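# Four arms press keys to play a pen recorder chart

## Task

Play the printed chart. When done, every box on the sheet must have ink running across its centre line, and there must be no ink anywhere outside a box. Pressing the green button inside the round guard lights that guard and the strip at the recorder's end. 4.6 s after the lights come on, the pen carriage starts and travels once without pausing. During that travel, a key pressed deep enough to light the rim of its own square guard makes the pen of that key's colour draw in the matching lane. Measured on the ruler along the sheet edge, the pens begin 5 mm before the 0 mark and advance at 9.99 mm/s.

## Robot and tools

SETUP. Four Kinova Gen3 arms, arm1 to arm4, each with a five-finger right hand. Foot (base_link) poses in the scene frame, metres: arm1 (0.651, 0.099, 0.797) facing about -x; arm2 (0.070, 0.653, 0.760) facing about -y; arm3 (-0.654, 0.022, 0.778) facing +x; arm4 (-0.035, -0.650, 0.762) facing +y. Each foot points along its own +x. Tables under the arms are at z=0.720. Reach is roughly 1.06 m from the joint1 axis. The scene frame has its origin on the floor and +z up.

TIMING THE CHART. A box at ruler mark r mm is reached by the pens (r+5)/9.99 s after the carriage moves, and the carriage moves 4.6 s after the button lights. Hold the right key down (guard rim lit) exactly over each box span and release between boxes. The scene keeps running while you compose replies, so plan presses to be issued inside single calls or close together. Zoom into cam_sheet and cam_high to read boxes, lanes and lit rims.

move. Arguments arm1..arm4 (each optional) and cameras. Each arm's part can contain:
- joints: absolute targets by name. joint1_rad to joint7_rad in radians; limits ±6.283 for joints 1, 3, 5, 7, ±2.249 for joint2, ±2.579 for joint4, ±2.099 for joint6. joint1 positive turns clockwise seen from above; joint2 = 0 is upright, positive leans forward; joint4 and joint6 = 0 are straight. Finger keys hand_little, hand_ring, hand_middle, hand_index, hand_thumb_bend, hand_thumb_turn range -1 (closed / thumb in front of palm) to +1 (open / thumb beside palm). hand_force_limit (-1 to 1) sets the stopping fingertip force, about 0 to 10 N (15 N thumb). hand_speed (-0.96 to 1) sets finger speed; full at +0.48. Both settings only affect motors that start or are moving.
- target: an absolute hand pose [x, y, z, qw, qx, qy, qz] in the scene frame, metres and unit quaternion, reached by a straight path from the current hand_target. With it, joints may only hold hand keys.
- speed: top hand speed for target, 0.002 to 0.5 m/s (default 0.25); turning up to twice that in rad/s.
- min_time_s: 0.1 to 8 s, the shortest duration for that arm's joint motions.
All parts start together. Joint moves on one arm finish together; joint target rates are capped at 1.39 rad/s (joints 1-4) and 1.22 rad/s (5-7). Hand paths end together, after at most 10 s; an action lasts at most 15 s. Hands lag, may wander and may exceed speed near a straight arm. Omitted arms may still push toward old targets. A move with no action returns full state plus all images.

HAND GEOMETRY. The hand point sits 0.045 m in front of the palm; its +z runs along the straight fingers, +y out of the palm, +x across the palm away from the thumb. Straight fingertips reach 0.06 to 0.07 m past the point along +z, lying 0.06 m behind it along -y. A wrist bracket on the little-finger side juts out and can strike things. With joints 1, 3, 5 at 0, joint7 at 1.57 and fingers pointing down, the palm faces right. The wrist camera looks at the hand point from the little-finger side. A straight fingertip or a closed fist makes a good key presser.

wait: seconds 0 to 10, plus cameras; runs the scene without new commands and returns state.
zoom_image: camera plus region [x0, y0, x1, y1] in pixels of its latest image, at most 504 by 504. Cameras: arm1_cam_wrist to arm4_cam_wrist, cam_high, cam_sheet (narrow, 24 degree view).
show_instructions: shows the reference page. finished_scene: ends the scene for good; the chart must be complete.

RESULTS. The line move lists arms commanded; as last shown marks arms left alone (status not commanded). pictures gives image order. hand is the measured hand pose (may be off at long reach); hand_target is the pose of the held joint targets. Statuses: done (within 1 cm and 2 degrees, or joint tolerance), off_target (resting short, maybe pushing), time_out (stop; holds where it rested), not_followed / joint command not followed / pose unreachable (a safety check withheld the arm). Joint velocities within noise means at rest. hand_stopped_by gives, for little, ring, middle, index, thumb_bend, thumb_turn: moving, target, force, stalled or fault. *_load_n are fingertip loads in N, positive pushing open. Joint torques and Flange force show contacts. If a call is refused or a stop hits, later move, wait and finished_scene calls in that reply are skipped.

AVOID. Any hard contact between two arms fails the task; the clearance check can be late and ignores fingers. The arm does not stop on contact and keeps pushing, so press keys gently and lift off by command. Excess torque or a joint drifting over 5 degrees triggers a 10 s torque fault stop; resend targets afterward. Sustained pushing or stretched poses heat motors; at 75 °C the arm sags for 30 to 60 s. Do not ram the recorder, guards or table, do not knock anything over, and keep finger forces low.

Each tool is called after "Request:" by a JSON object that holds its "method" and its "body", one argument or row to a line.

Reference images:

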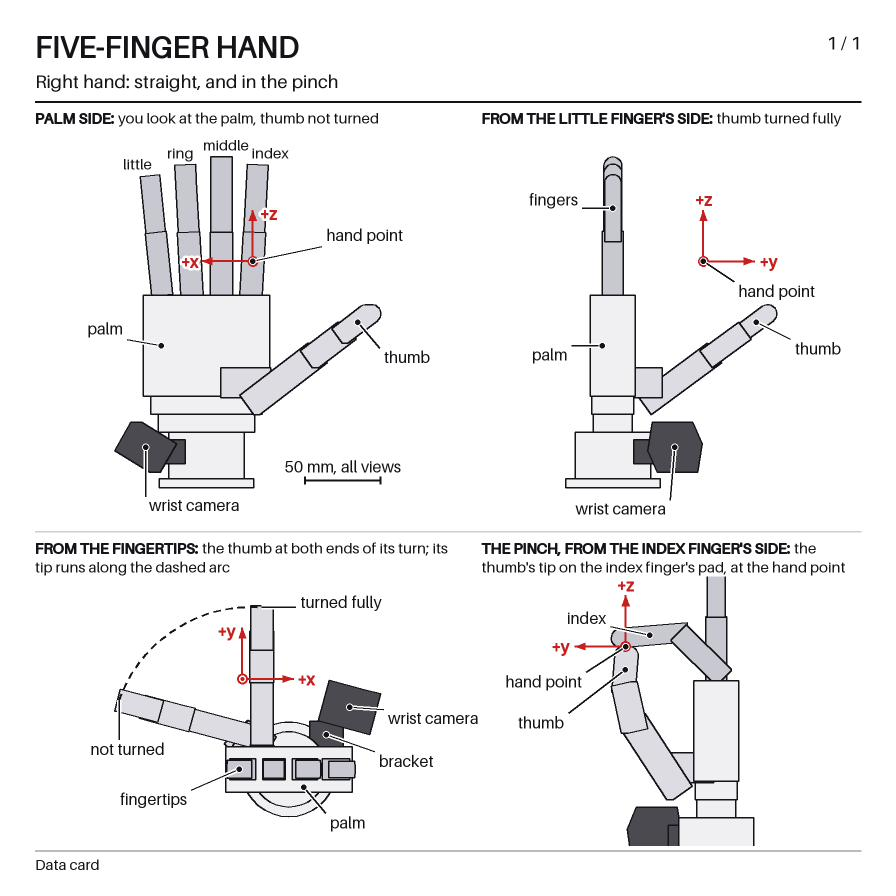

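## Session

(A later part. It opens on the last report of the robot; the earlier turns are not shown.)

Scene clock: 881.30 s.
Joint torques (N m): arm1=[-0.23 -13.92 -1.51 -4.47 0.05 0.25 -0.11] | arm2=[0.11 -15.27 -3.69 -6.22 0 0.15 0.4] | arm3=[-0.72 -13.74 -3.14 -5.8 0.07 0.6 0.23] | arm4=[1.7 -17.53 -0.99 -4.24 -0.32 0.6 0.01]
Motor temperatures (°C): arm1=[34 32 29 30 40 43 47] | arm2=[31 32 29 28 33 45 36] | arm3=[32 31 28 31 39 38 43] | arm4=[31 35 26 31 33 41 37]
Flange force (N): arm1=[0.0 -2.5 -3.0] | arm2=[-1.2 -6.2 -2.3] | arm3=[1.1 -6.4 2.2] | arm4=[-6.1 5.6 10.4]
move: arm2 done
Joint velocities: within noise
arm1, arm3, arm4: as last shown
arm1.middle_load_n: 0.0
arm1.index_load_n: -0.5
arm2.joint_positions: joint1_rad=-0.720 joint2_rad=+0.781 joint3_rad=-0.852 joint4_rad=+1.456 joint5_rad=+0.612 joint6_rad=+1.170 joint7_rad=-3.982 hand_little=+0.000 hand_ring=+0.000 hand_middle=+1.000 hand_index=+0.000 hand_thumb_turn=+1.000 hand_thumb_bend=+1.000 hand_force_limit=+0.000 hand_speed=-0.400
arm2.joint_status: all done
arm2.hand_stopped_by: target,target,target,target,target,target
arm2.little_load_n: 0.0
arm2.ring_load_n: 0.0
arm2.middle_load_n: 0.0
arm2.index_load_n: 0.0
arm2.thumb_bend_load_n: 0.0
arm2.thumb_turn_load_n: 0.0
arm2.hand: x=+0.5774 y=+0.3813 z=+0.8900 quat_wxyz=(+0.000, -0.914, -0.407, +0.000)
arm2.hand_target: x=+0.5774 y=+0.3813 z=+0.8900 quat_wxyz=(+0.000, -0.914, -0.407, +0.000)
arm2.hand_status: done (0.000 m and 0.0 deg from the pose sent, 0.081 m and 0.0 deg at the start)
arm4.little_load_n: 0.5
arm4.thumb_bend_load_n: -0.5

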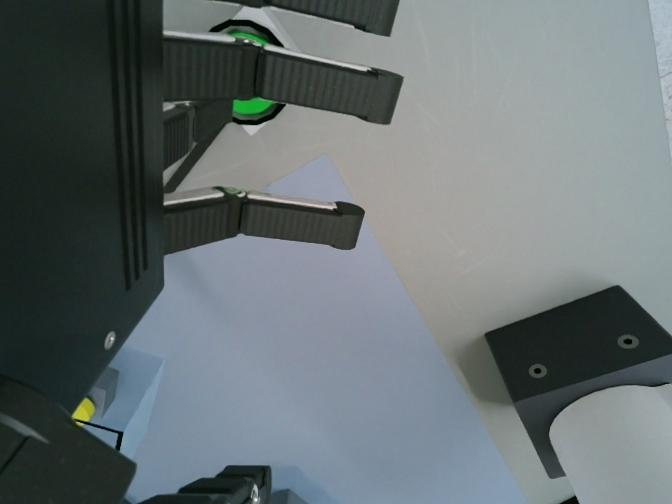

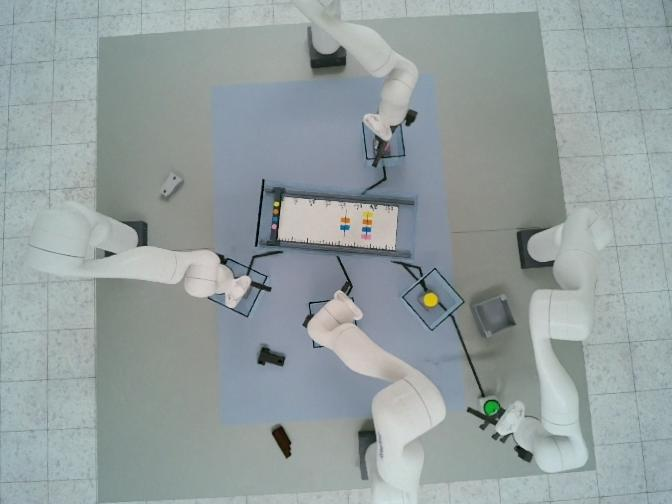

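Request:
{"method": "move", "body": {
  "arm1": {"target": [0.186, -0.0308, 0.8343, 0, 0.9063, -0.4226, 0], "speed": 0.06},
  "arm3": {"target": [-0.2330, 0.2020, 0.8327, 0, 0.3907, 0.9205, 0], "speed": 0.06},
  "arm4": {"target": [0.0986, -0.2366, 0.8303, 0, 0.454, -0.891, 0], "speed": 0.06},
  "cameras": ["cam_high"]
}}

Request:
{"method": "wait", "body": {
  "seconds": 0.5,
  "cameras": ["cam_high"]
}}

Request:
{"method": "move", "body": {
  "arm1": {"target": [0.186, -0.0308, 0.847, 0, 0.9063, -0.4226, 0], "speed": 0.1},
  "arm3": {"target": [-0.2330, 0.2020, 0.844, 0, 0.3907, 0.9205, 0], "speed": 0.1},
  "arm4": {"target": [0.0986, -0.2366, 0.843, 0, 0.454, -0.891, 0], "speed": 0.1},
  "cameras": ["cam_high"]
}}

Request:
{"method": "move", "body": {
  "arm2": {"target": [0.5799, 0.3885, 0.85, 0, 0.9135, 0.4067, 0], "speed": 0.1},
  "cameras": ["arm2_cam_wrist", "cam_high"]
}}

Request:
{"method": "zoom_image", "body": {
  "camera": "cam_high",
  "region": [440, 340, 560, 460]
}}

Request:
{"method": "zoom_image", "body": {
  "camera": "arm2_cam_wrist",
  "region": [140, 0, 360, 200]
}}

Scene clock: 946.03 s.
Joint torques (N m): arm1=[-0.23 -11.18 -1.02 -3.8 0.15 -0.27 -0.11] | arm2=[0.24 -15.23 -3.69 -6.12 -0.01 0.2 0.39] | arm3=[-0.74 -11.45 -2.34 -5.11 0.29 0.11 0.25] | arm4=[1.68 -14.88 -0.98 -3.48 -0.17 0.04 0.01]
Motor temperatures (°C): arm1=[34 33 29 30 40 43 47] | arm2=[31 33 28 28 33 45 36] | arm3=[32 31 28 31 39 38 43] | arm4=[31 36 26 31 33 41 37]
Flange force (N): arm1=[0.6 -3.8 -11.4] | arm2=[-0.8 -5.9 -2.3] | arm3=[1.5 -7.7 -6.2] | arm4=[-4.0 5.3 2.5]
move: arm1 done; arm3 done; arm4 done
Joint velocities: within noise
arm1.joint_positions: joint1_rad=-0.053 joint2_rad=+0.655 joint3_rad=-0.410 joint4_rad=+1.944 joint5_rad=+0.422 joint6_rad=+0.623 joint7_rad=-3.175 hand_little=+1.000 hand_ring=+1.000 hand_middle=+1.000 hand_index=+1.000 hand_thumb_turn=+1.000 hand_thumb_bend=+1.000 hand_force_limit=+0.000 hand_speed=-0.800
arm1.joint_status: not commanded
arm1.hand_stopped_by: target,target,target,target,target,target
arm1.little_load_n: 0.0
arm1.ring_load_n: 0.0
arm1.middle_load_n: 0.0
arm1.index_load_n: 0.0
arm1.thumb_bend_load_n: 0.0
arm1.thumb_turn_load_n: 0.0
arm1.hand: x=+0.1860 y=-0.0308 z=+0.8343 quat_wxyz=(+0.000, +0.906, -0.423, +0.000)
arm1.hand_target: x=+0.1860 y=-0.0308 z=+0.8343 quat_wxyz=(+0.000, +0.906, -0.423, +0.000)
arm1.hand_status: done (0.000 m and 0.0 deg from the pose sent, 0.013 m and 0.0 deg at the start)
arm2: as last shown
arm2.thumb_bend_load_n: -0.5
arm3.joint_positions: joint1_rad=+0.054 joint2_rad=+0.658 joint3_rad=-0.728 joint4_rad=+2.005 joint5_rad=+0.663 joint6_rad=+0.726 joint7_rad=-3.493 hand_little=+1.000 hand_ring=+1.000 hand_middle=+1.000 hand_index=+1.000 hand_thumb_turn=+1.000 hand_thumb_bend=+1.000 hand_force_limit=+0.000 hand_speed=-0.800
arm3.joint_status: not commanded
arm3.hand_stopped_by: target,target,target,target,target,target
arm3.little_load_n: 0.0
arm3.ring_load_n: 0.0
arm3.middle_load_n: 0.0
arm3.index_load_n: 0.0
arm3.thumb_bend_load_n: 0.0
arm3.thumb_turn_load_n: 0.0
arm3.hand: x=-0.2330 y=+0.2020 z=+0.8327 quat_wxyz=(+0.000, -0.391, -0.921, +0.000)
arm3.hand_target: x=-0.2330 y=+0.2020 z=+0.8327 quat_wxyz=(+0.000, -0.391, -0.921, +0.000)
arm3.hand_status: done (0.000 m and 0.0 deg from the pose sent, 0.011 m and 0.0 deg at the start)
arm4.joint_positions: joint1_rad=+0.497 joint2_rad=+0.530 joint3_rad=-0.206 joint4_rad=+2.010 joint5_rad=+0.174 joint6_rad=+0.617 joint7_rad=-1.996 hand_little=+1.000 hand_ring=+1.000 hand_middle=+1.000 hand_index=+1.000 hand_thumb_turn=+1.000 hand_thumb_bend=+1.000 hand_force_limit=+0.000 hand_speed=-0.800
arm4.joint_status: not commanded
arm4.hand_stopped_by: target,target,target,target,target,target
arm4.little_load_n: 0.0
arm4.ring_load_n: 0.0
arm4.middle_load_n: 0.0
arm4.index_load_n: 0.0
arm4.thumb_bend_load_n: 0.0
arm4.thumb_turn_load_n: 0.0
arm4.hand: x=+0.0986 y=-0.2366 z=+0.8303 quat_wxyz=(+0.000, +0.454, -0.891, +0.000)
arm4.hand_target: x=+0.0986 y=-0.2366 z=+0.8303 quat_wxyz=(+0.000, +0.454, -0.891, +0.000)
arm4.hand_status: done (0.000 m and 0.0 deg from the pose sent, 0.013 m and 0.0 deg at the start)

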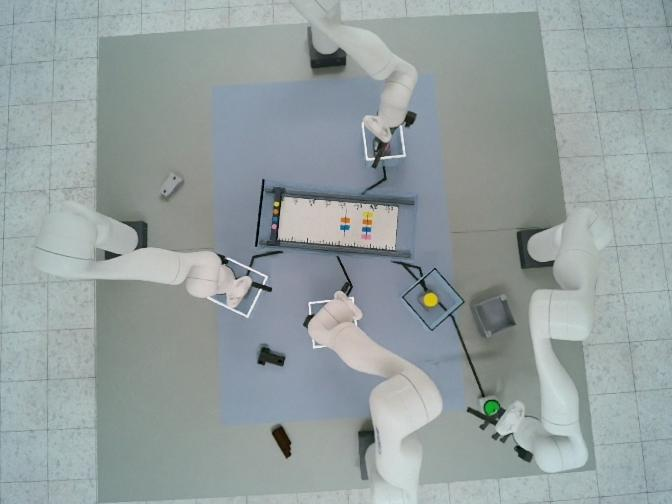

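Scene clock: 946.53 s.
Joint torques (N m): arm1=[-0.22 -11.19 -1.03 -3.79 0.16 -0.26 -0.09] | arm2=[0.17 -15.22 -3.58 -6.16 0.08 0.16 0.41] | arm3=[-0.68 -11.45 -2.34 -5.11 0.28 0.08 0.24] | arm4=[1.68 -14.84 -0.84 -3.49 -0.17 0.04 0.03]
Motor temperatures (°C): arm1=[34 33 29 30 40 43 47] | arm2=[31 33 28 28 33 45 36] | arm3=[32 31 28 31 39 38 43] | arm4=[31 36 26 31 33 41 37]
Flange force (N): arm1=[0.6 -3.7 -11.3] | arm2=[-1.0 -6.2 -2.5] | arm3=[1.6 -7.5 -6.2] | arm4=[-3.9 5.3 2.3]
Joint velocities: within noise
arm1.joint_positions: joint1_rad=-0.053 joint2_rad=+0.655 joint3_rad=-0.410 joint4_rad=+1.944 joint5_rad=+0.422 joint6_rad=+0.623 joint7_rad=-3.175 hand_little=+1.000 hand_ring=+1.000 hand_middle=+1.000 hand_index=+1.000 hand_thumb_turn=+1.000 hand_thumb_bend=+1.000 hand_force_limit=+0.000 hand_speed=-0.800
arm1.joint_status: not commanded
arm1.hand_stopped_by: target,target,target,target,target,target
arm1.little_load_n: 0.0
arm1.ring_load_n: 0.0
arm1.middle_load_n: 0.5
arm1.index_load_n: 0.0
arm1.thumb_bend_load_n: 0.0
arm1.thumb_turn_load_n: 0.0
arm1.hand: x=+0.1860 y=-0.0308 z=+0.8343 quat_wxyz=(+0.000, +0.906, -0.423, +0.000)
arm1.hand_target: x=+0.1860 y=-0.0308 z=+0.8343 quat_wxyz=(+0.000, +0.906, -0.423, +0.000)
arm1.hand_status: done (0.000 m and 0.0 deg from the pose sent, 0.013 m and 0.0 deg at the start)
arm2.joint_positions: joint1_rad=-0.720 joint2_rad=+0.781 joint3_rad=-0.852 joint4_rad=+1.456 joint5_rad=+0.612 joint6_rad=+1.170 joint7_rad=-3.982 hand_little=+0.000 hand_ring=+0.000 hand_middle=+1.000 hand_index=+0.000 hand_thumb_turn=+1.000 hand_thumb_bend=+1.000 hand_force_limit=+0.000 hand_speed=-0.400
arm2.joint_status: not commanded
arm2.hand_stopped_by: target,target,target,target,target,target
arm2.little_load_n: 0.5
arm2.ring_load_n: 0.0
arm2.middle_load_n: 0.0
arm2.index_load_n: 0.5
arm2.thumb_bend_load_n: 0.0
arm2.thumb_turn_load_n: 0.0
arm2.hand: x=+0.5774 y=+0.3813 z=+0.8900 quat_wxyz=(+0.000, -0.914, -0.407, +0.000)
arm2.hand_target: x=+0.5774 y=+0.3813 z=+0.8900 quat_wxyz=(+0.000, -0.914, -0.407, +0.000)
arm2.hand_status: not commanded
arm3.joint_positions: joint1_rad=+0.054 joint2_rad=+0.658 joint3_rad=-0.728 joint4_rad=+2.005 joint5_rad=+0.663 joint6_rad=+0.726 joint7_rad=-3.493 hand_little=+1.000 hand_ring=+1.000 hand_middle=+1.000 hand_index=+1.000 hand_thumb_turn=+1.000 hand_thumb_bend=+1.000 hand_force_limit=+0.000 hand_speed=-0.800
arm3.joint_status: not commanded
arm3.hand_stopped_by: target,target,target,target,target,target
arm3.little_load_n: 0.5
arm3.ring_load_n: 0.0
arm3.middle_load_n: 0.0
arm3.index_load_n: 0.0
arm3.thumb_bend_load_n: 0.0
arm3.thumb_turn_load_n: 0.0
arm3.hand: x=-0.2330 y=+0.2020 z=+0.8327 quat_wxyz=(+0.000, -0.391, -0.921, +0.000)
arm3.hand_target: x=-0.2330 y=+0.2020 z=+0.8327 quat_wxyz=(+0.000, -0.391, -0.921, +0.000)
arm3.hand_status: done (0.000 m and 0.0 deg from the pose sent, 0.011 m and 0.0 deg at the start)
arm4.joint_positions: joint1_rad=+0.497 joint2_rad=+0.530 joint3_rad=-0.206 joint4_rad=+2.010 joint5_rad=+0.174 joint6_rad=+0.617 joint7_rad=-1.996 hand_little=+1.000 hand_ring=+1.000 hand_middle=+1.000 hand_index=+1.000 hand_thumb_turn=+1.000 hand_thumb_bend=+1.000 hand_force_limit=+0.000 hand_speed=-0.800
arm4.joint_status: not commanded
arm4.hand_stopped_by: target,target,target,target,target,target
arm4.little_load_n: 0.0
arm4.ring_load_n: 0.0
arm4.middle_load_n: 0.0
arm4.index_load_n: 0.0
arm4.thumb_bend_load_n: 0.0
arm4.thumb_turn_load_n: 0.0
arm4.hand: x=+0.0986 y=-0.2366 z=+0.8303 quat_wxyz=(+0.000, +0.454, -0.891, +0.000)
arm4.hand_target: x=+0.0986 y=-0.2366 z=+0.8303 quat_wxyz=(+0.000, +0.454, -0.891, +0.000)
arm4.hand_status: done (0.000 m and 0.0 deg from the pose sent, 0.013 m and 0.0 deg at the start)
wait: 0.50 s; at rest by 0.27 s

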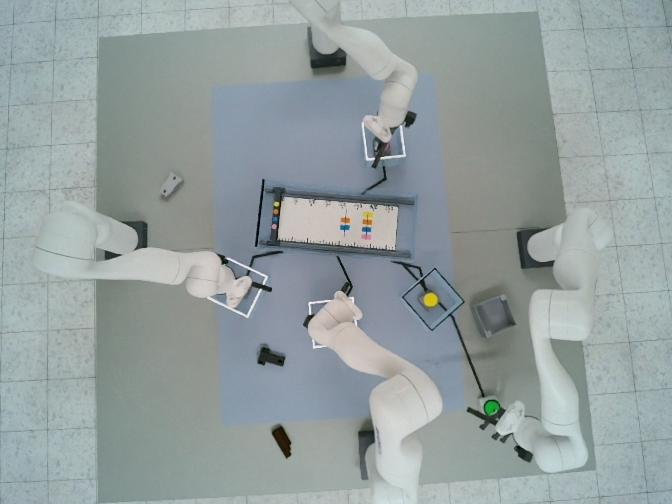

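Scene clock: 947.50 s.
Joint torques (N m): arm1=[-0.22 -13.93 -1.5 -4.46 0.04 0.26 -0.12] | arm2=[0.19 -15.16 -3.7 -6.12 0.02 0.18 0.4] | arm3=[-0.74 -13.73 -3.15 -5.81 0.05 0.61 0.22] | arm4=[1.68 -17.52 -1.04 -4.23 -0.24 0.58 0.03]
Motor temperatures (°C): arm1=[34 33 29 30 40 43 47] | arm2=[31 33 28 28 33 45 36] | arm3=[32 31 28 31 39 38 43] | arm4=[31 36 26 31 33 41 37]
Flange force (N): arm1=[0.0 -2.4 -3.0] | arm2=[-0.9 -6.0 -2.5] | arm3=[1.0 -6.5 2.2] | arm4=[-6.1 5.6 10.3]
move: arm1 done; arm3 done; arm4 done
Joint velocities: within noise
arm1.joint_positions: joint1_rad=-0.041 joint2_rad=+0.630 joint3_rad=-0.427 joint4_rad=+1.935 joint5_rad=+0.404 joint6_rad=+0.657 joint7_rad=-3.159 hand_little=+1.000 hand_ring=+1.000 hand_middle=+1.000 hand_index=+1.000 hand_thumb_turn=+1.000 hand_thumb_bend=+1.000 hand_force_limit=+0.000 hand_speed=-0.800
arm1.joint_status: not commanded
arm1.hand_stopped_by: target,target,target,target,target,target
arm1.little_load_n: 0.0
arm1.ring_load_n: 0.0
arm1.middle_load_n: 0.0
arm1.index_load_n: 0.0
arm1.thumb_bend_load_n: 0.0
arm1.thumb_turn_load_n: 0.0
arm1.hand: x=+0.1860 y=-0.0308 z=+0.8470 quat_wxyz=(+0.000, +0.906, -0.423, +0.000)
arm1.hand_target: x=+0.1860 y=-0.0308 z=+0.8470 quat_wxyz=(+0.000, +0.906, -0.423, +0.000)
arm1.hand_status: done (0.000 m and 0.0 deg from the pose sent, 0.013 m and 0.0 deg at the start)
arm2: as last shown
arm2.little_load_n: -0.5
arm2.index_load_n: 0.0
arm2.thumb_bend_load_n: -0.5
arm3.joint_positions: joint1_rad=+0.070 joint2_rad=+0.637 joint3_rad=-0.749 joint4_rad=+1.996 joint5_rad=+0.636 joint6_rad=+0.754 joint7_rad=-3.471 hand_little=+1.000 hand_ring=+1.000 hand_middle=+1.000 hand_index=+1.000 hand_thumb_turn=+1.000 hand_thumb_bend=+1.000 hand_force_limit=+0.000 hand_speed=-0.800
arm3.joint_status: not commanded
arm3.hand_stopped_by: target,target,target,target,target,target
arm3.little_load_n: 0.0
arm3.ring_load_n: 0.0
arm3.middle_load_n: 0.0
arm3.index_load_n: 0.0
arm3.thumb_bend_load_n: 0.0
arm3.thumb_turn_load_n: 0.0
arm3.hand: x=-0.2330 y=+0.2020 z=+0.8440 quat_wxyz=(+0.000, -0.391, -0.921, +0.000)
arm3.hand_target: x=-0.2330 y=+0.2020 z=+0.8440 quat_wxyz=(+0.000, -0.391, -0.921, +0.000)
arm3.hand_status: done (0.000 m and 0.0 deg from the pose sent, 0.011 m and 0.0 deg at the start)
arm4.joint_positions: joint1_rad=+0.504 joint2_rad=+0.503 joint3_rad=-0.214 joint4_rad=+1.998 joint5_rad=+0.164 joint6_rad=+0.656 joint7_rad=-1.987 hand_little=+1.000 hand_ring=+1.000 hand_middle=+1.000 hand_index=+1.000 hand_thumb_turn=+1.000 hand_thumb_bend=+1.000 hand_force_limit=+0.000 hand_speed=-0.800
arm4.joint_status: not commanded
arm4.hand_stopped_by: target,target,target,target,target,target
arm4.little_load_n: 0.0
arm4.ring_load_n: -0.5
arm4.middle_load_n: 0.0
arm4.index_load_n: 0.0
arm4.thumb_bend_load_n: 0.0
arm4.thumb_turn_load_n: 0.0
arm4.hand: x=+0.0986 y=-0.2366 z=+0.8430 quat_wxyz=(+0.000, +0.454, -0.891, +0.000)
arm4.hand_target: x=+0.0986 y=-0.2366 z=+0.8430 quat_wxyz=(+0.000, +0.454, -0.891, +0.000)
arm4.hand_status: done (0.000 m and 0.0 deg from the pose sent, 0.013 m and 0.0 deg at the start)

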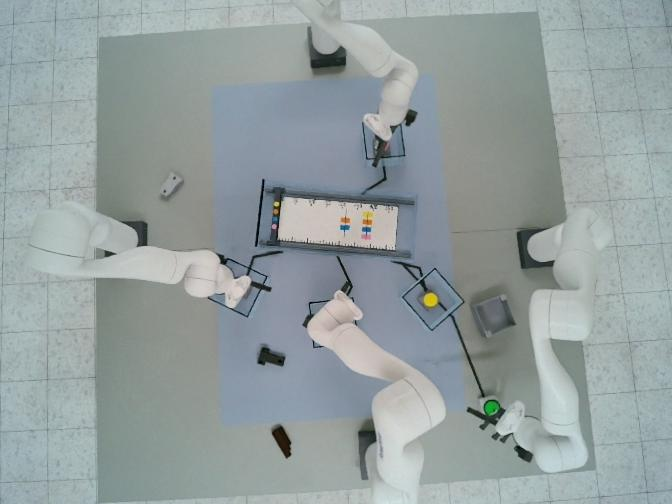

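Scene clock: 948.47 s.
Joint torques (N m): arm1=[-0.19 -13.92 -1.51 -4.45 0.05 0.25 -0.11] | arm2=[0.2 -15.51 -3.76 -5.74 -0.01 0.15 0.42] | arm3=[-0.71 -13.76 -3.15 -5.77 0.08 0.6 0.21] | arm4=[1.63 -17.43 -1.09 -4.22 -0.28 0.58 0.05]
Motor temperatures (°C): arm1=[34 33 29 30 40 43 47] | arm2=[31 33 28 28 33 45 36] | arm3=[32 31 28 31 39 38 43] | arm4=[31 36 26 31 33 41 37]
Flange force (N): arm1=[0.0 -2.4 -3.0] | arm2=[-0.9 -5.9 -2.8] | arm3=[1.0 -6.2 2.2] | arm4=[-6.0 5.5 10.1]
move: arm2 done
Joint velocities: within noise
arm1, arm3, arm4: as last shown
arm1.middle_load_n: -0.5
arm1.thumb_bend_load_n: -0.5
arm2.joint_positions: joint1_rad=-0.747 joint2_rad=+0.832 joint3_rad=-0.821 joint4_rad=+1.503 joint5_rad=+0.657 joint6_rad=+1.085 joint7_rad=-4.032 hand_little=+0.000 hand_ring=+0.000 hand_middle=+1.000 hand_index=+0.000 hand_thumb_turn=+1.000 hand_thumb_bend=+1.000 hand_force_limit=+0.000 hand_speed=-0.400
arm2.joint_status: not commanded
arm2.hand_stopped_by: target,target,target,target,target,target
arm2.little_load_n: 0.0
arm2.ring_load_n: 0.0
arm2.middle_load_n: 0.0
arm2.index_load_n: 0.0
arm2.thumb_bend_load_n: 0.0
arm2.thumb_turn_load_n: 0.0
arm2.hand: x=+0.5799 y=+0.3885 z=+0.8500 quat_wxyz=(+0.000, -0.914, -0.407, +0.000)
arm2.hand_target: x=+0.5799 y=+0.3885 z=+0.8500 quat_wxyz=(+0.000, -0.914, -0.407, +0.000)
arm2.hand_status: done (0.000 m and 0.0 deg from the pose sent, 0.041 m and 0.0 deg at the start)
arm4.ring_load_n: 0.0

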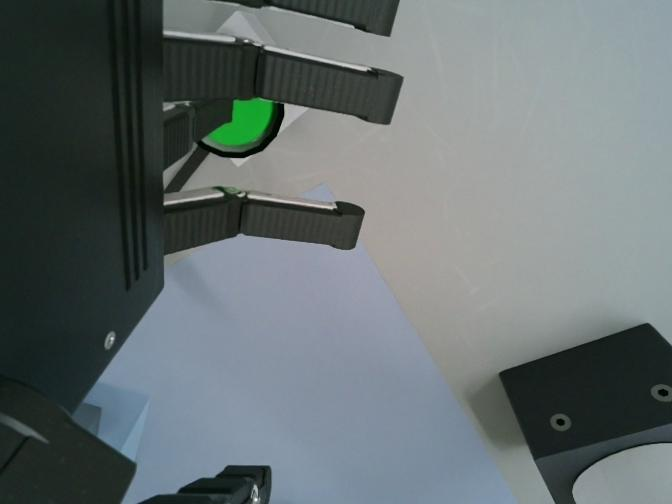

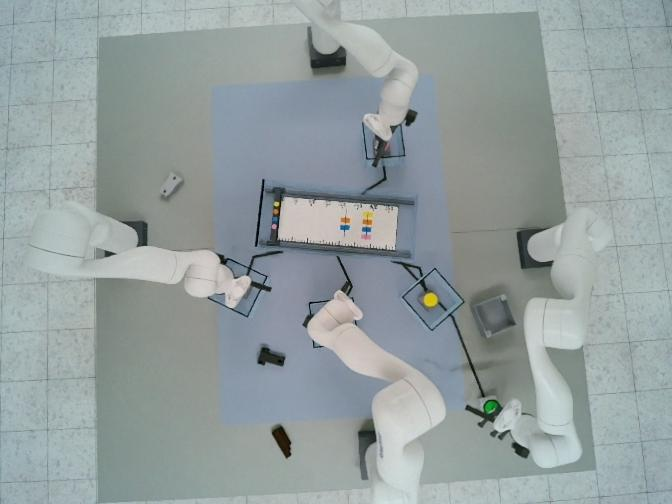

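Scaled by 4.200.

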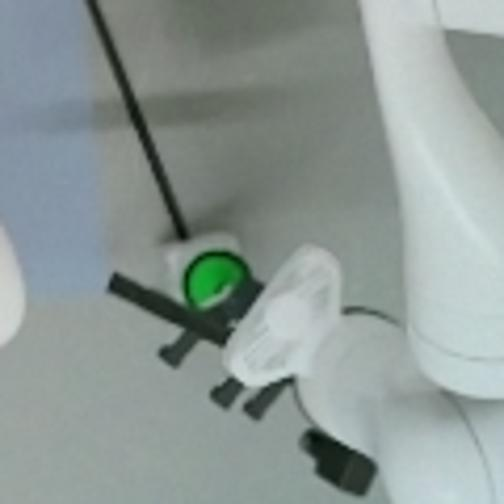

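Scaled by 2.291.

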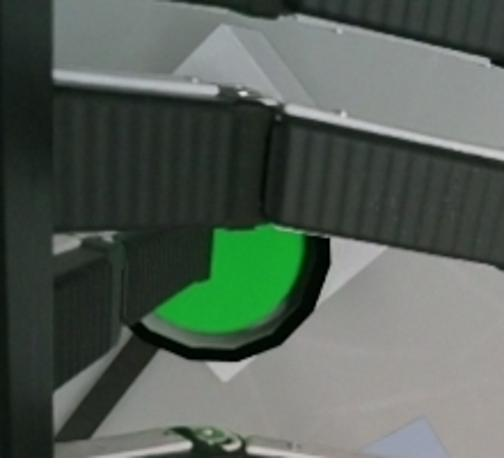

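Request:
{"method": "move", "body": {
  "arm2": {"target": [0.5799, 0.3885, 0.838, 0, 0.9135, 0.4067, 0], "speed": 0.05, "joints": {"hand_ring": -0.8, "hand_little": -0.8, "hand_index": -0.8}},
  "cameras": ["arm2_cam_wrist", "cam_high"]
}}

Request:
{"method": "zoom_image", "body": {
  "camera": "arm2_cam_wrist",
  "region": [140, 0, 360, 200]
}}

Scene clock: 983.57 s.
Joint torques (N m): arm1=[-0.22 -13.92 -1.51 -4.44 0.02 0.25 -0.12] | arm2=[-0.01 -13 -3.05 -4.44 -0.11 -0.03 0.39] | arm3=[-0.73 -13.75 -3.12 -5.78 0.06 0.59 0.21] | arm4=[1.71 -17.53 -1.08 -4.24 -0.23 0.56 0.02]
Motor temperatures (°C): arm1=[34 33 29 30 40 43 47] | arm2=[31 34 28 28 33 45 36] | arm3=[32 32 28 31 39 38 43] | arm4=[31 36 26 31 33 41 37]
Flange force (N): arm1=[-0.1 -2.4 -3.0] | arm2=[-1.3 -5.6 -8.6] | arm3=[1.0 -6.3 2.1] | arm4=[-6.1 5.7 10.3]
move: arm2 done
Joint velocities: within noise
arm1, arm3, arm4: as last shown
arm1.middle_load_n: 0.0
arm1.thumb_bend_load_n: 0.0
arm2.joint_positions: joint1_rad=-0.752 joint2_rad=+0.848 joint3_rad=-0.811 joint4_rad=+1.515 joint5_rad=+0.671 joint6_rad=+1.060 joint7_rad=-4.042 hand_little=-0.800 hand_ring=-0.800 hand_middle=+1.000 hand_index=-0.800 hand_thumb_turn=+1.000 hand_thumb_bend=+1.000 hand_force_limit=+0.000 hand_speed=-0.400
arm2.joint_status: all done
arm2.hand_stopped_by: target,target,target,target,target,target
arm2.little_load_n: 0.0
arm2.ring_load_n: 0.0
arm2.middle_load_n: 0.0
arm2.index_load_n: 0.0
arm2.thumb_bend_load_n: 0.0
arm2.thumb_turn_load_n: 0.0
arm2.hand: x=+0.5799 y=+0.3885 z=+0.8380 quat_wxyz=(+0.000, -0.914, -0.407, +0.000)
arm2.hand_target: x=+0.5799 y=+0.3885 z=+0.8380 quat_wxyz=(+0.000, -0.914, -0.407, +0.000)
arm2.hand_status: done (0.000 m and 0.0 deg from the pose sent, 0.012 m and 0.0 deg at the start)

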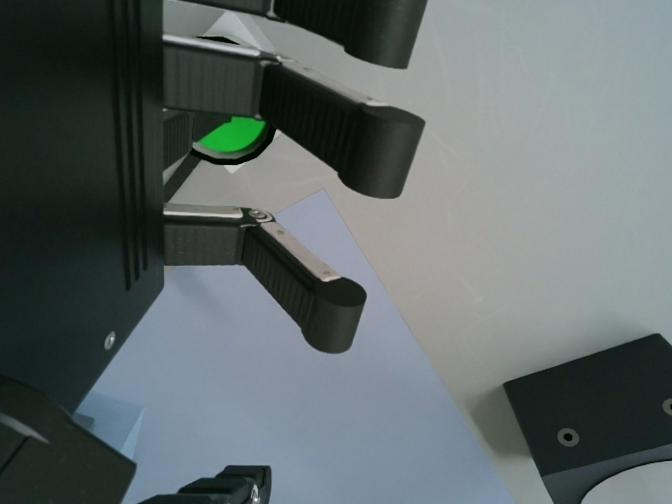

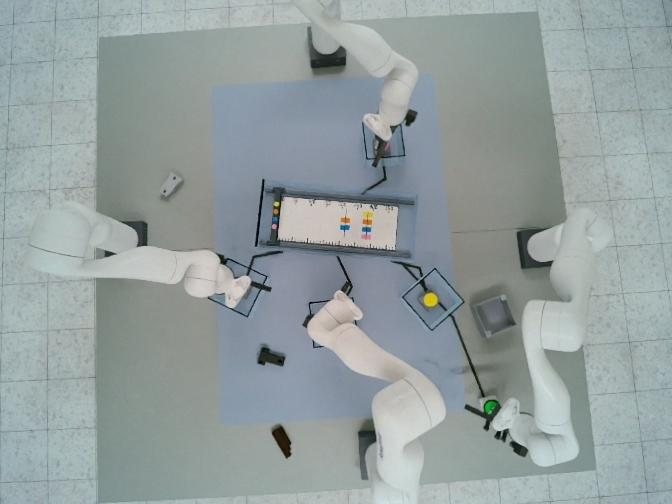

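Scaled by 2.291.

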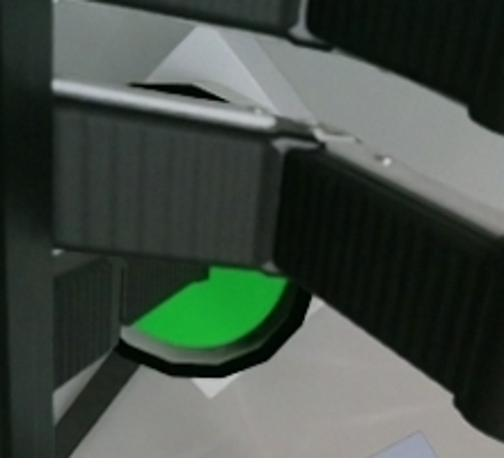

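Request:
{"method": "move", "body": {
  "arm2": {"target": [0.5799, 0.3885, 0.840, 0, 0.9135, 0.4067, 0], "speed": 0.05}
}}

Request:
{"method": "move", "body": {
  "arm2": {"target": [0.5799, 0.3885, 0.842, 0, 0.9135, 0.4067, 0], "speed": 0.05}
}}

Request:
{"method": "move", "body": {
  "arm2": {"target": [0.5799, 0.3885, 0.845, 0, 0.9135, 0.4067, 0], "speed": 0.05},
  "cameras": ["arm2_cam_wrist"]
}}

Request:
{"method": "zoom_image", "body": {
  "camera": "arm2_cam_wrist",
  "region": [140, 60, 300, 200]
}}

Scene clock: 996.03 s.
Joint torques (N m): arm1=[-0.21 -13.93 -1.51 -4.49 0.04 0.25 -0.13] | arm2=[0.25 -15.69 -3.69 -5.53 0.01 0.2 0.43] | arm3=[-0.74 -13.74 -3.12 -5.8 0.06 0.59 0.23] | arm4=[1.73 -17.53 -1.08 -4.32 -0.23 0.61 0.03]
Motor temperatures (°C): arm1=[34 33 29 30 40 42 47] | arm2=[31 34 28 28 32 45 36] | arm3=[32 32 28 31 39 38 43] | arm4=[31 36 26 31 33 41 37]
Flange force (N): arm1=[0.0 -2.5 -3.0] | arm2=[-0.6 -5.5 -2.8] | arm3=[1.1 -6.4 2.2] | arm4=[-5.8 5.7 10.5]
move: arm2 done
Joint velocities: within noise
arm1, arm3, arm4: as last shown
arm2.joint_positions: joint1_rad=-0.751 joint2_rad=+0.845 joint3_rad=-0.812 joint4_rad=+1.513 joint5_rad=+0.669 joint6_rad=+1.064 joint7_rad=-4.041 hand_little=-0.800 hand_ring=-0.800 hand_middle=+1.000 hand_index=-0.800 hand_thumb_turn=+1.000 hand_thumb_bend=+1.000 hand_force_limit=+0.000 hand_speed=-0.400
arm2.joint_status: not commanded
arm2.hand_stopped_by: target,target,target,target,target,target
arm2.little_load_n: 0.0
arm2.ring_load_n: 0.0
arm2.middle_load_n: 0.0
arm2.index_load_n: 0.5
arm2.thumb_bend_load_n: 0.0
arm2.thumb_turn_load_n: 0.0
arm2.hand: x=+0.5799 y=+0.3885 z=+0.8400 quat_wxyz=(+0.000, -0.914, -0.407, +0.000)
arm2.hand_target: x=+0.5799 y=+0.3885 z=+0.8400 quat_wxyz=(+0.000, -0.914, -0.407, +0.000)
arm2.hand_status: done (0.000 m and 0.0 deg from the pose sent, 0.002 m and 0.0 deg at the start)
arm3.thumb_bend_load_n: -0.5
pictures: none

Scene clock: 997.00 s.
Joint torques (N m): arm1=[-0.19 -13.94 -1.53 -4.44 0.04 0.25 -0.15] | arm2=[0.17 -15.61 -3.71 -5.61 0 0.19 0.38] | arm3=[-0.7 -13.71 -3.13 -5.8 0.08 0.55 0.22] | arm4=[1.67 -17.5 -1.03 -4.3 -0.3 0.57 0.06]
Motor temperatures (°C): arm1=[34 33 29 30 40 42 47] | arm2=[31 34 28 28 32 45 36] | arm3=[32 32 28 31 39 38 43] | arm4=[31 36 26 31 33 41 37]
Flange force (N): arm1=[-0.1 -2.3 -3.0] | arm2=[-1.0 -5.8 -2.9] | arm3=[1.1 -6.3 2.0] | arm4=[-5.8 5.7 10.3]
move: arm2 done
Joint velocities: within noise
arm1, arm3, arm4: as last shown
arm1.ring_load_n: 0.5
arm1.index_load_n: -0.5
arm2.joint_positions: joint1_rad=-0.750 joint2_rad=+0.843 joint3_rad=-0.814 joint4_rad=+1.511 joint5_rad=+0.666 joint6_rad=+1.069 joint7_rad=-4.039 hand_little=-0.800 hand_ring=-0.800 hand_middle=+1.000 hand_index=-0.800 hand_thumb_turn=+1.000 hand_thumb_bend=+1.000 hand_force_limit=+0.000 hand_speed=-0.400
arm2.joint_status: not commanded
arm2.hand_stopped_by: target,target,target,target,target,target
arm2.little_load_n: 0.0
arm2.ring_load_n: 0.0
arm2.middle_load_n: 0.0
arm2.index_load_n: 0.0
arm2.thumb_bend_load_n: 0.0
arm2.thumb_turn_load_n: 0.0
arm2.hand: x=+0.5799 y=+0.3885 z=+0.8420 quat_wxyz=(+0.000, -0.914, -0.407, +0.000)
arm2.hand_target: x=+0.5799 y=+0.3885 z=+0.8420 quat_wxyz=(+0.000, -0.914, -0.407, +0.000)
arm2.hand_status: done (0.000 m and 0.0 deg from the pose sent, 0.002 m and 0.0 deg at the start)
arm3.thumb_bend_load_n: 0.0
pictures: none

Scene clock: 997.97 s.
Joint torques (N m): arm1=[-0.22 -13.92 -1.52 -4.45 0.04 0.23 -0.12] | arm2=[0.14 -15.62 -3.72 -5.66 0.01 0.22 0.4] | arm3=[-0.71 -13.74 -3.13 -5.82 0.06 0.57 0.2] | arm4=[1.65 -17.47 -1.04 -4.3 -0.26 0.58 0.07]
Motor temperatures (°C): arm1=[34 33 29 30 40 42 47] | arm2=[31 34 28 28 32 45 36] | arm3=[32 32 28 31 39 38 43] | arm4=[31 36 26 31 33 41 37]
Flange force (N): arm1=[-0.1 -2.4 -3.0] | arm2=[-1.0 -5.9 -2.8] | arm3=[1.0 -6.4 2.1] | arm4=[-5.8 5.6 10.3]
move: arm2 done
Joint velocities: within noise
arm1, arm3, arm4: as last shown
arm1.ring_load_n: 0.0
arm1.middle_load_n: -0.5
arm1.index_load_n: 0.0
arm2.joint_positions: joint1_rad=-0.749 joint2_rad=+0.839 joint3_rad=-0.817 joint4_rad=+1.508 joint5_rad=+0.663 joint6_rad=+1.075 joint7_rad=-4.036 hand_little=-0.800 hand_ring=-0.800 hand_middle=+1.000 hand_index=-0.800 hand_thumb_turn=+1.000 hand_thumb_bend=+1.000 hand_force_limit=+0.000 hand_speed=-0.400
arm2.joint_status: not commanded
arm2.hand_stopped_by: target,target,target,target,target,target
arm2.little_load_n: 0.0
arm2.ring_load_n: 0.0
arm2.middle_load_n: 0.0
arm2.index_load_n: 0.0
arm2.thumb_bend_load_n: 0.0
arm2.thumb_turn_load_n: 0.0
arm2.hand: x=+0.5799 y=+0.3885 z=+0.8450 quat_wxyz=(+0.000, -0.914, -0.407, +0.000)
arm2.hand_target: x=+0.5799 y=+0.3885 z=+0.8450 quat_wxyz=(+0.000, -0.914, -0.407, +0.000)
arm2.hand_status: done (0.000 m and 0.0 deg from the pose sent, 0.003 m and 0.0 deg at the start)

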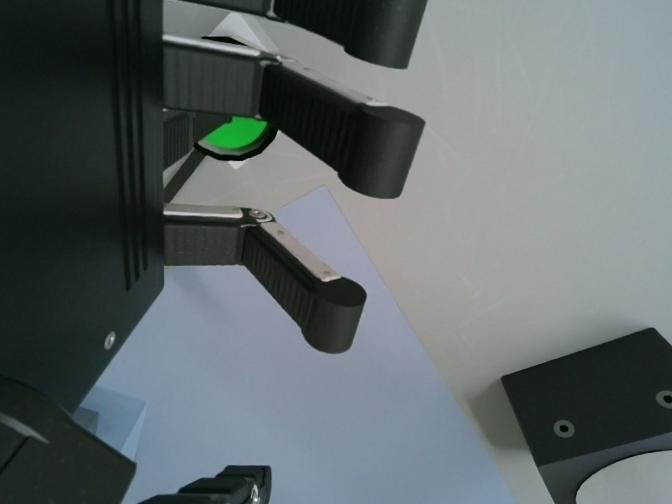

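Scaled by 3.150.

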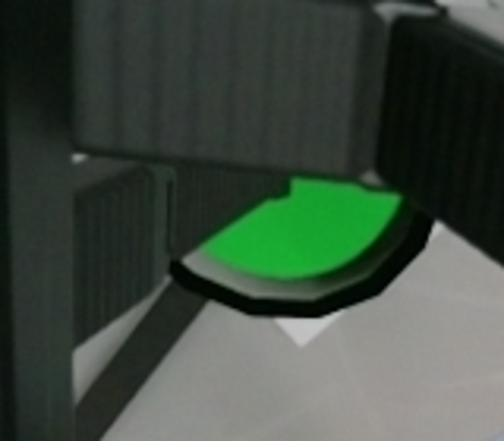

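Request:
{"method": "move", "body": {
  "arm2": {"target": [0.5799, 0.3885, 0.95, 0, 0.9135, 0.4067, 0], "speed": 0.15, "joints": {"hand_ring": 1.0, "hand_little": 1.0, "hand_index": 1.0}}
}}

Request:
{"method": "move", "body": {
  "arm2": {"target": [0.2400, 0.2217, 0.94, 0, 0.9135, 0.4067, 0], "speed": 0.2},
  "cameras": ["cam_high"]
}}

Request:
{"method": "move", "body": {
  "arm2": {"target": [0.2400, 0.2217, 0.843, 0, 0.9135, 0.4067, 0], "speed": 0.1},
  "cameras": ["cam_high"]
}}

Request:
{"method": "move", "body": {
  "arm2": {"target": [0.2400, 0.2217, 0.8303, 0, 0.9135, 0.4067, 0], "speed": 0.06},
  "cameras": ["cam_high"]
}}

Request:
{"method": "move", "body": {
  "arm2": {"target": [0.2400, 0.2217, 0.843, 0, 0.9135, 0.4067, 0], "speed": 0.1},
  "cameras": ["arm2_cam_wrist"]
}}

Scene clock: 1021.47 s.
Joint torques (N m): arm1=[-0.18 -13.96 -1.52 -4.47 0.05 0.23 -0.12] | arm2=[0.26 -14.72 -3.41 -6.72 0.03 0.14 0.42] | arm3=[-0.74 -13.73 -3.13 -5.81 0.05 0.58 0.22] | arm4=[1.73 -17.57 -1.02 -4.24 -0.24 0.59 0]
Motor temperatures (°C): arm1=[34 33 29 30 40 42 47] | arm2=[31 35 28 28 32 45 36] | arm3=[32 32 28 31 39 38 43] | arm4=[31 36 26 31 33 41 37]
Flange force (N): arm1=[0.0 -2.3 -3.0] | arm2=[-1.0 -6.5 -1.7] | arm3=[1.0 -6.4 2.1] | arm4=[-6.1 5.7 10.4]
move: arm2 done
Joint velocities: within noise
arm1, arm3, arm4: as last shown
arm1.middle_load_n: 0.0
arm2.joint_positions: joint1_rad=-0.725 joint2_rad=+0.712 joint3_rad=-0.886 joint4_rad=+1.367 joint5_rad=+0.553 joint6_rad=+1.305 joint7_rad=-3.947 hand_little=+1.000 hand_ring=+1.000 hand_middle=+1.000 hand_index=+1.000 hand_thumb_turn=+1.000 hand_thumb_bend=+1.000 hand_force_limit=+0.000 hand_speed=-0.400
arm2.joint_status: all done
arm2.hand_stopped_by: target,target,target,target,target,target
arm2.little_load_n: 0.0
arm2.ring_load_n: 0.0
arm2.middle_load_n: 0.0
arm2.index_load_n: 0.5
arm2.thumb_bend_load_n: 0.0
arm2.thumb_turn_load_n: 0.0
arm2.hand: x=+0.5799 y=+0.3885 z=+0.9500 quat_wxyz=(+0.000, -0.914, -0.407, +0.000)
arm2.hand_target: x=+0.5799 y=+0.3885 z=+0.9500 quat_wxyz=(+0.000, -0.914, -0.407, +0.000)
arm2.hand_status: done (0.000 m and 0.0 deg from the pose sent, 0.105 m and 0.0 deg at the start)
arm3.little_load_n: 0.5
pictures: none

Scene clock: 1023.93 s.
Joint torques (N m): arm1=[-0.24 -13.95 -1.49 -4.46 0.06 0.25 -0.12] | arm2=[0.24 -9.3 -2.47 -6.47 0.08 0.12 0.39] | arm3=[-0.72 -13.74 -3.11 -5.82 0.06 0.59 0.24] | arm4=[1.68 -17.53 -1.03 -4.25 -0.27 0.59 0.01]
Motor temperatures (°C): arm1=[34 33 29 30 40 42 47] | arm2=[31 35 28 28 32 45 36] | arm3=[32 32 28 31 39 38 43] | arm4=[31 36 26 31 33 41 37]
Flange force (N): arm1=[-0.1 -2.4 -3.0] | arm2=[3.8 -4.7 -2.5] | arm3=[1.1 -6.5 2.2] | arm4=[-6.0 5.6 10.4]
move: arm2 done
Joint velocities: within noise
arm1, arm3, arm4: as last shown
arm2.joint_positions: joint1_rad=+0.289 joint2_rad=+0.479 joint3_rad=-0.983 joint4_rad=+1.831 joint5_rad=+0.444 joint6_rad=+1.066 joint7_rad=-3.180 hand_little=+1.000 hand_ring=+1.000 hand_middle=+1.000 hand_index=+1.000 hand_thumb_turn=+1.000 hand_thumb_bend=+1.000 hand_force_limit=+0.000 hand_speed=-0.400
arm2.joint_status: not commanded
arm2.hand_stopped_by: target,target,target,target,target,target
arm2.little_load_n: 0.0
arm2.ring_load_n: 0.0
arm2.middle_load_n: 0.0
arm2.index_load_n: 0.0
arm2.thumb_bend_load_n: 0.0
arm2.thumb_turn_load_n: 0.0
arm2.hand: x=+0.2400 y=+0.2217 z=+0.9400 quat_wxyz=(+0.000, -0.914, -0.407, +0.000)
arm2.hand_target: x=+0.2400 y=+0.2217 z=+0.9400 quat_wxyz=(+0.000, -0.914, -0.407, +0.000)
arm2.hand_status: done (0.000 m and 0.0 deg from the pose sent, 0.379 m and 0.0 deg at the start)
arm3.little_load_n: 0.0
arm4.index_load_n: 0.5

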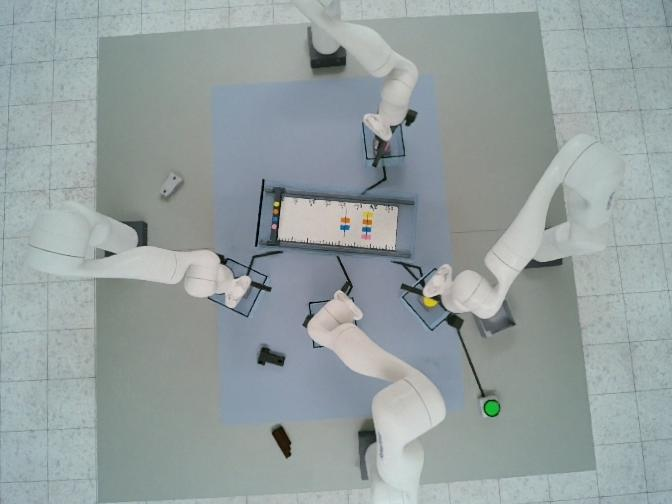

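Scene clock: 1025.43 s.
Joint torques (N m): arm1=[-0.24 -13.95 -1.51 -4.46 0.04 0.26 -0.11] | arm2=[0.27 -10.93 -2.67 -4.86 0.02 0.11 0.38] | arm3=[-0.71 -13.73 -3.12 -5.81 0.11 0.59 0.24] | arm4=[1.69 -17.47 -1.01 -4.27 -0.28 0.58 0.07]
Motor temperatures (°C): arm1=[34 33 29 30 40 42 47] | arm2=[31 35 28 28 32 45 36] | arm3=[32 32 28 31 39 38 43] | arm4=[31 36 26 31 33 41 37]
Flange force (N): arm1=[-0.1 -2.4 -3.0] | arm2=[3.5 -4.0 -3.6] | arm3=[1.2 -6.4 2.1] | arm4=[-5.8 5.7 10.3]
move: arm2 done
Joint velocities: within noise
arm1.joint_positions: joint1_rad=-0.041 joint2_rad=+0.630 joint3_rad=-0.427 joint4_rad=+1.935 joint5_rad=+0.404 joint6_rad=+0.657 joint7_rad=-3.159 hand_little=+1.000 hand_ring=+1.000 hand_middle=+1.000 hand_index=+1.000 hand_thumb_turn=+1.000 hand_thumb_bend=+1.000 hand_force_limit=+0.000 hand_speed=-0.800
arm1.joint_status: not commanded
arm1.hand_stopped_by: target,target,target,target,target,target
arm1.little_load_n: 0.0
arm1.ring_load_n: 0.0
arm1.middle_load_n: 0.0
arm1.index_load_n: 0.0
arm1.thumb_bend_load_n: 0.0
arm1.thumb_turn_load_n: 0.0
arm1.hand: x=+0.1860 y=-0.0308 z=+0.8470 quat_wxyz=(+0.000, +0.906, -0.423, +0.000)
arm1.hand_target: x=+0.1860 y=-0.0308 z=+0.8470 quat_wxyz=(+0.000, +0.906, -0.423, +0.000)
arm1.hand_status: not commanded
arm2.joint_positions: joint1_rad=+0.175 joint2_rad=+0.634 joint3_rad=-0.848 joint4_rad=+1.966 joint5_rad=+0.637 joint6_rad=+0.824 joint7_rad=-3.347 hand_little=+1.000 hand_ring=+1.000 hand_middle=+1.000 hand_index=+1.000 hand_thumb_turn=+1.000 hand_thumb_bend=+1.000 hand_force_limit=+0.000 hand_speed=-0.400
arm2.joint_status: not commanded
arm2.hand_stopped_by: target,target,target,target,target,target
arm2.little_load_n: 0.0
arm2.ring_load_n: 0.0
arm2.middle_load_n: 0.0
arm2.index_load_n: 0.0
arm2.thumb_bend_load_n: 0.0
arm2.thumb_turn_load_n: 0.0
arm2.hand: x=+0.2400 y=+0.2217 z=+0.8430 quat_wxyz=(+0.000, -0.914, -0.407, +0.000)
arm2.hand_target: x=+0.2400 y=+0.2217 z=+0.8430 quat_wxyz=(+0.000, -0.914, -0.407, +0.000)
arm2.hand_status: done (0.000 m and 0.0 deg from the pose sent, 0.097 m and 0.0 deg at the start)
arm3.joint_positions: joint1_rad=+0.070 joint2_rad=+0.637 joint3_rad=-0.749 joint4_rad=+1.996 joint5_rad=+0.636 joint6_rad=+0.754 joint7_rad=-3.471 hand_little=+1.000 hand_ring=+1.000 hand_middle=+1.000 hand_index=+1.000 hand_thumb_turn=+1.000 hand_thumb_bend=+1.000 hand_force_limit=+0.000 hand_speed=-0.800
arm3.joint_status: not commanded
arm3.hand_stopped_by: target,target,target,target,target,target
arm3.little_load_n: 0.0
arm3.ring_load_n: 0.0
arm3.middle_load_n: 0.0
arm3.index_load_n: 0.0
arm3.thumb_bend_load_n: 0.0
arm3.thumb_turn_load_n: 0.0
arm3.hand: x=-0.2330 y=+0.2020 z=+0.8440 quat_wxyz=(+0.000, -0.391, -0.921, +0.000)
arm3.hand_target: x=-0.2330 y=+0.2020 z=+0.8440 quat_wxyz=(+0.000, -0.391, -0.921, +0.000)
arm3.hand_status: not commanded
arm4.joint_positions: joint1_rad=+0.504 joint2_rad=+0.503 joint3_rad=-0.214 joint4_rad=+1.998 joint5_rad=+0.164 joint6_rad=+0.656 joint7_rad=-1.987 hand_little=+1.000 hand_ring=+1.000 hand_middle=+1.000 hand_index=+1.000 hand_thumb_turn=+1.000 hand_thumb_bend=+1.000 hand_force_limit=+0.000 hand_speed=-0.800
arm4.joint_status: not commanded
arm4.hand_stopped_by: target,target,target,target,target,target
arm4.little_load_n: 0.0
arm4.ring_load_n: 0.0
arm4.middle_load_n: 0.0
arm4.index_load_n: 0.0
arm4.thumb_bend_load_n: 0.0
arm4.thumb_turn_load_n: 0.0
arm4.hand: x=+0.0986 y=-0.2366 z=+0.8430 quat_wxyz=(+0.000, +0.454, -0.891, +0.000)
arm4.hand_target: x=+0.0986 y=-0.2366 z=+0.8430 quat_wxyz=(+0.000, +0.454, -0.891, +0.000)
arm4.hand_status: not commanded

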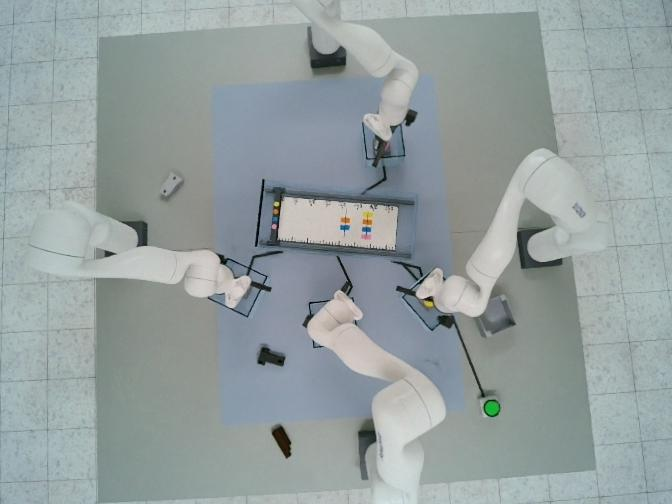

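Scene clock: 1026.40 s.
Joint torques (N m): arm1=[-0.22 -13.92 -1.48 -4.47 0.04 0.26 -0.12] | arm2=[0.39 -8.57 -1.49 -3.21 0.11 0.17 0.39] | arm3=[-0.74 -13.77 -3.09 -5.84 0.09 0.57 0.23] | arm4=[1.71 -17.52 -1.03 -4.3 -0.27 0.57 0.06]
Motor temperatures (°C): arm1=[34 33 29 30 40 42 47] | arm2=[31 35 28 28 32 45 36] | arm3=[32 32 28 31 39 38 43] | arm4=[31 36 26 31 33 41 37]
Flange force (N): arm1=[0.0 -2.5 -3.0] | arm2=[3.8 -3.6 -11.7] | arm3=[1.1 -6.5 2.1] | arm4=[-5.9 5.8 10.4]
move: arm2 done
Joint velocities: within noise
arm1, arm3, arm4: as last shown
arm2.joint_positions: joint1_rad=+0.158 joint2_rad=+0.656 joint3_rad=-0.825 joint4_rad=+1.978 joint5_rad=+0.666 joint6_rad=+0.793 joint7_rad=-3.372 hand_little=+1.000 hand_ring=+1.000 hand_middle=+1.000 hand_index=+1.000 hand_thumb_turn=+1.000 hand_thumb_bend=+1.000 hand_force_limit=+0.000 hand_speed=-0.400
arm2.joint_status: not commanded
arm2.hand_stopped_by: target,target,target,target,target,target
arm2.little_load_n: 0.0
arm2.ring_load_n: 0.0
arm2.middle_load_n: 0.0
arm2.index_load_n: 0.0
arm2.thumb_bend_load_n: 0.0
arm2.thumb_turn_load_n: 0.0
arm2.hand: x=+0.2400 y=+0.2217 z=+0.8303 quat_wxyz=(+0.000, -0.914, -0.407, +0.000)
arm2.hand_target: x=+0.2400 y=+0.2217 z=+0.8303 quat_wxyz=(+0.000, -0.914, -0.407, +0.000)
arm2.hand_status: done (0.000 m and 0.0 deg from the pose sent, 0.013 m and 0.0 deg at the start)
arm3.thumb_turn_load_n: -0.5
arm4.ring_load_n: 0.5

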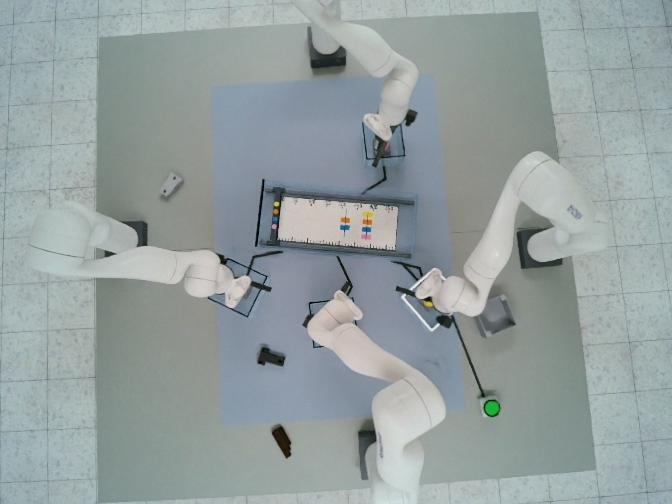

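Scene clock: 1027.37 s.
Joint torques (N m): arm1=[-0.21 -13.92 -1.51 -4.46 0.05 0.26 -0.11] | arm2=[0.25 -10.95 -2.73 -4.76 0.01 0.12 0.44] | arm3=[-0.7 -13.78 -3.12 -5.8 0.07 0.6 0.21] | arm4=[1.65 -17.52 -0.99 -4.26 -0.26 0.58 0.06]
Motor temperatures (°C): arm1=[34 33 29 30 40 42 47] | arm2=[31 35 28 28 32 45 36] | arm3=[32 32 28 31 39 38 43] | arm4=[31 36 26 31 33 41 37]
Flange force (N): arm1=[0.0 -2.4 -3.0] | arm2=[3.5 -3.7 -3.4] | arm3=[1.1 -6.3 2.2] | arm4=[-6.0 5.6 10.3]
move: arm2 done
Joint velocities: within noise
arm1, arm3, arm4: as last shown
arm1.thumb_bend_load_n: -0.5
arm2.joint_positions: joint1_rad=+0.175 joint2_rad=+0.634 joint3_rad=-0.848 joint4_rad=+1.966 joint5_rad=+0.637 joint6_rad=+0.824 joint7_rad=-3.347 hand_little=+1.000 hand_ring=+1.000 hand_middle=+1.000 hand_index=+1.000 hand_thumb_turn=+1.000 hand_thumb_bend=+1.000 hand_force_limit=+0.000 hand_speed=-0.400
arm2.joint_status: not commanded
arm2.hand_stopped_by: target,target,target,target,target,target
arm2.little_load_n: 0.0
arm2.ring_load_n: 0.0
arm2.middle_load_n: 0.0
arm2.index_load_n: 0.0
arm2.thumb_bend_load_n: 0.0
arm2.thumb_turn_load_n: 0.0
arm2.hand: x=+0.2400 y=+0.2217 z=+0.8430 quat_wxyz=(+0.000, -0.914, -0.407, +0.000)
arm2.hand_target: x=+0.2400 y=+0.2217 z=+0.8430 quat_wxyz=(+0.000, -0.914, -0.407, +0.000)
arm2.hand_status: done (0.000 m and 0.0 deg from the pose sent, 0.013 m and 0.0 deg at the start)
arm3.thumb_turn_load_n: 0.0
arm4.ring_load_n: 0.0

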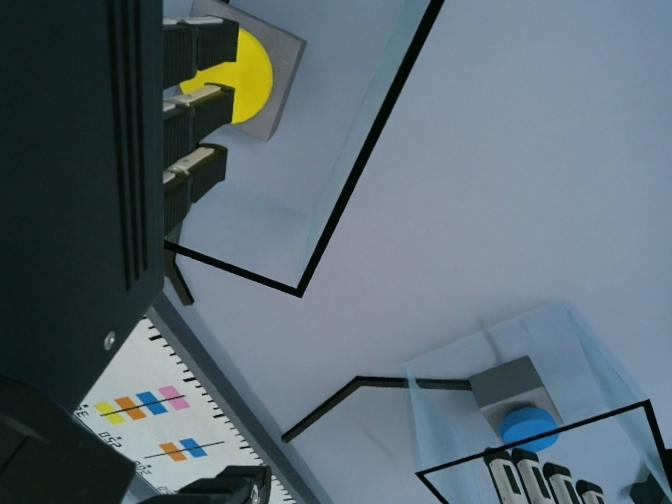

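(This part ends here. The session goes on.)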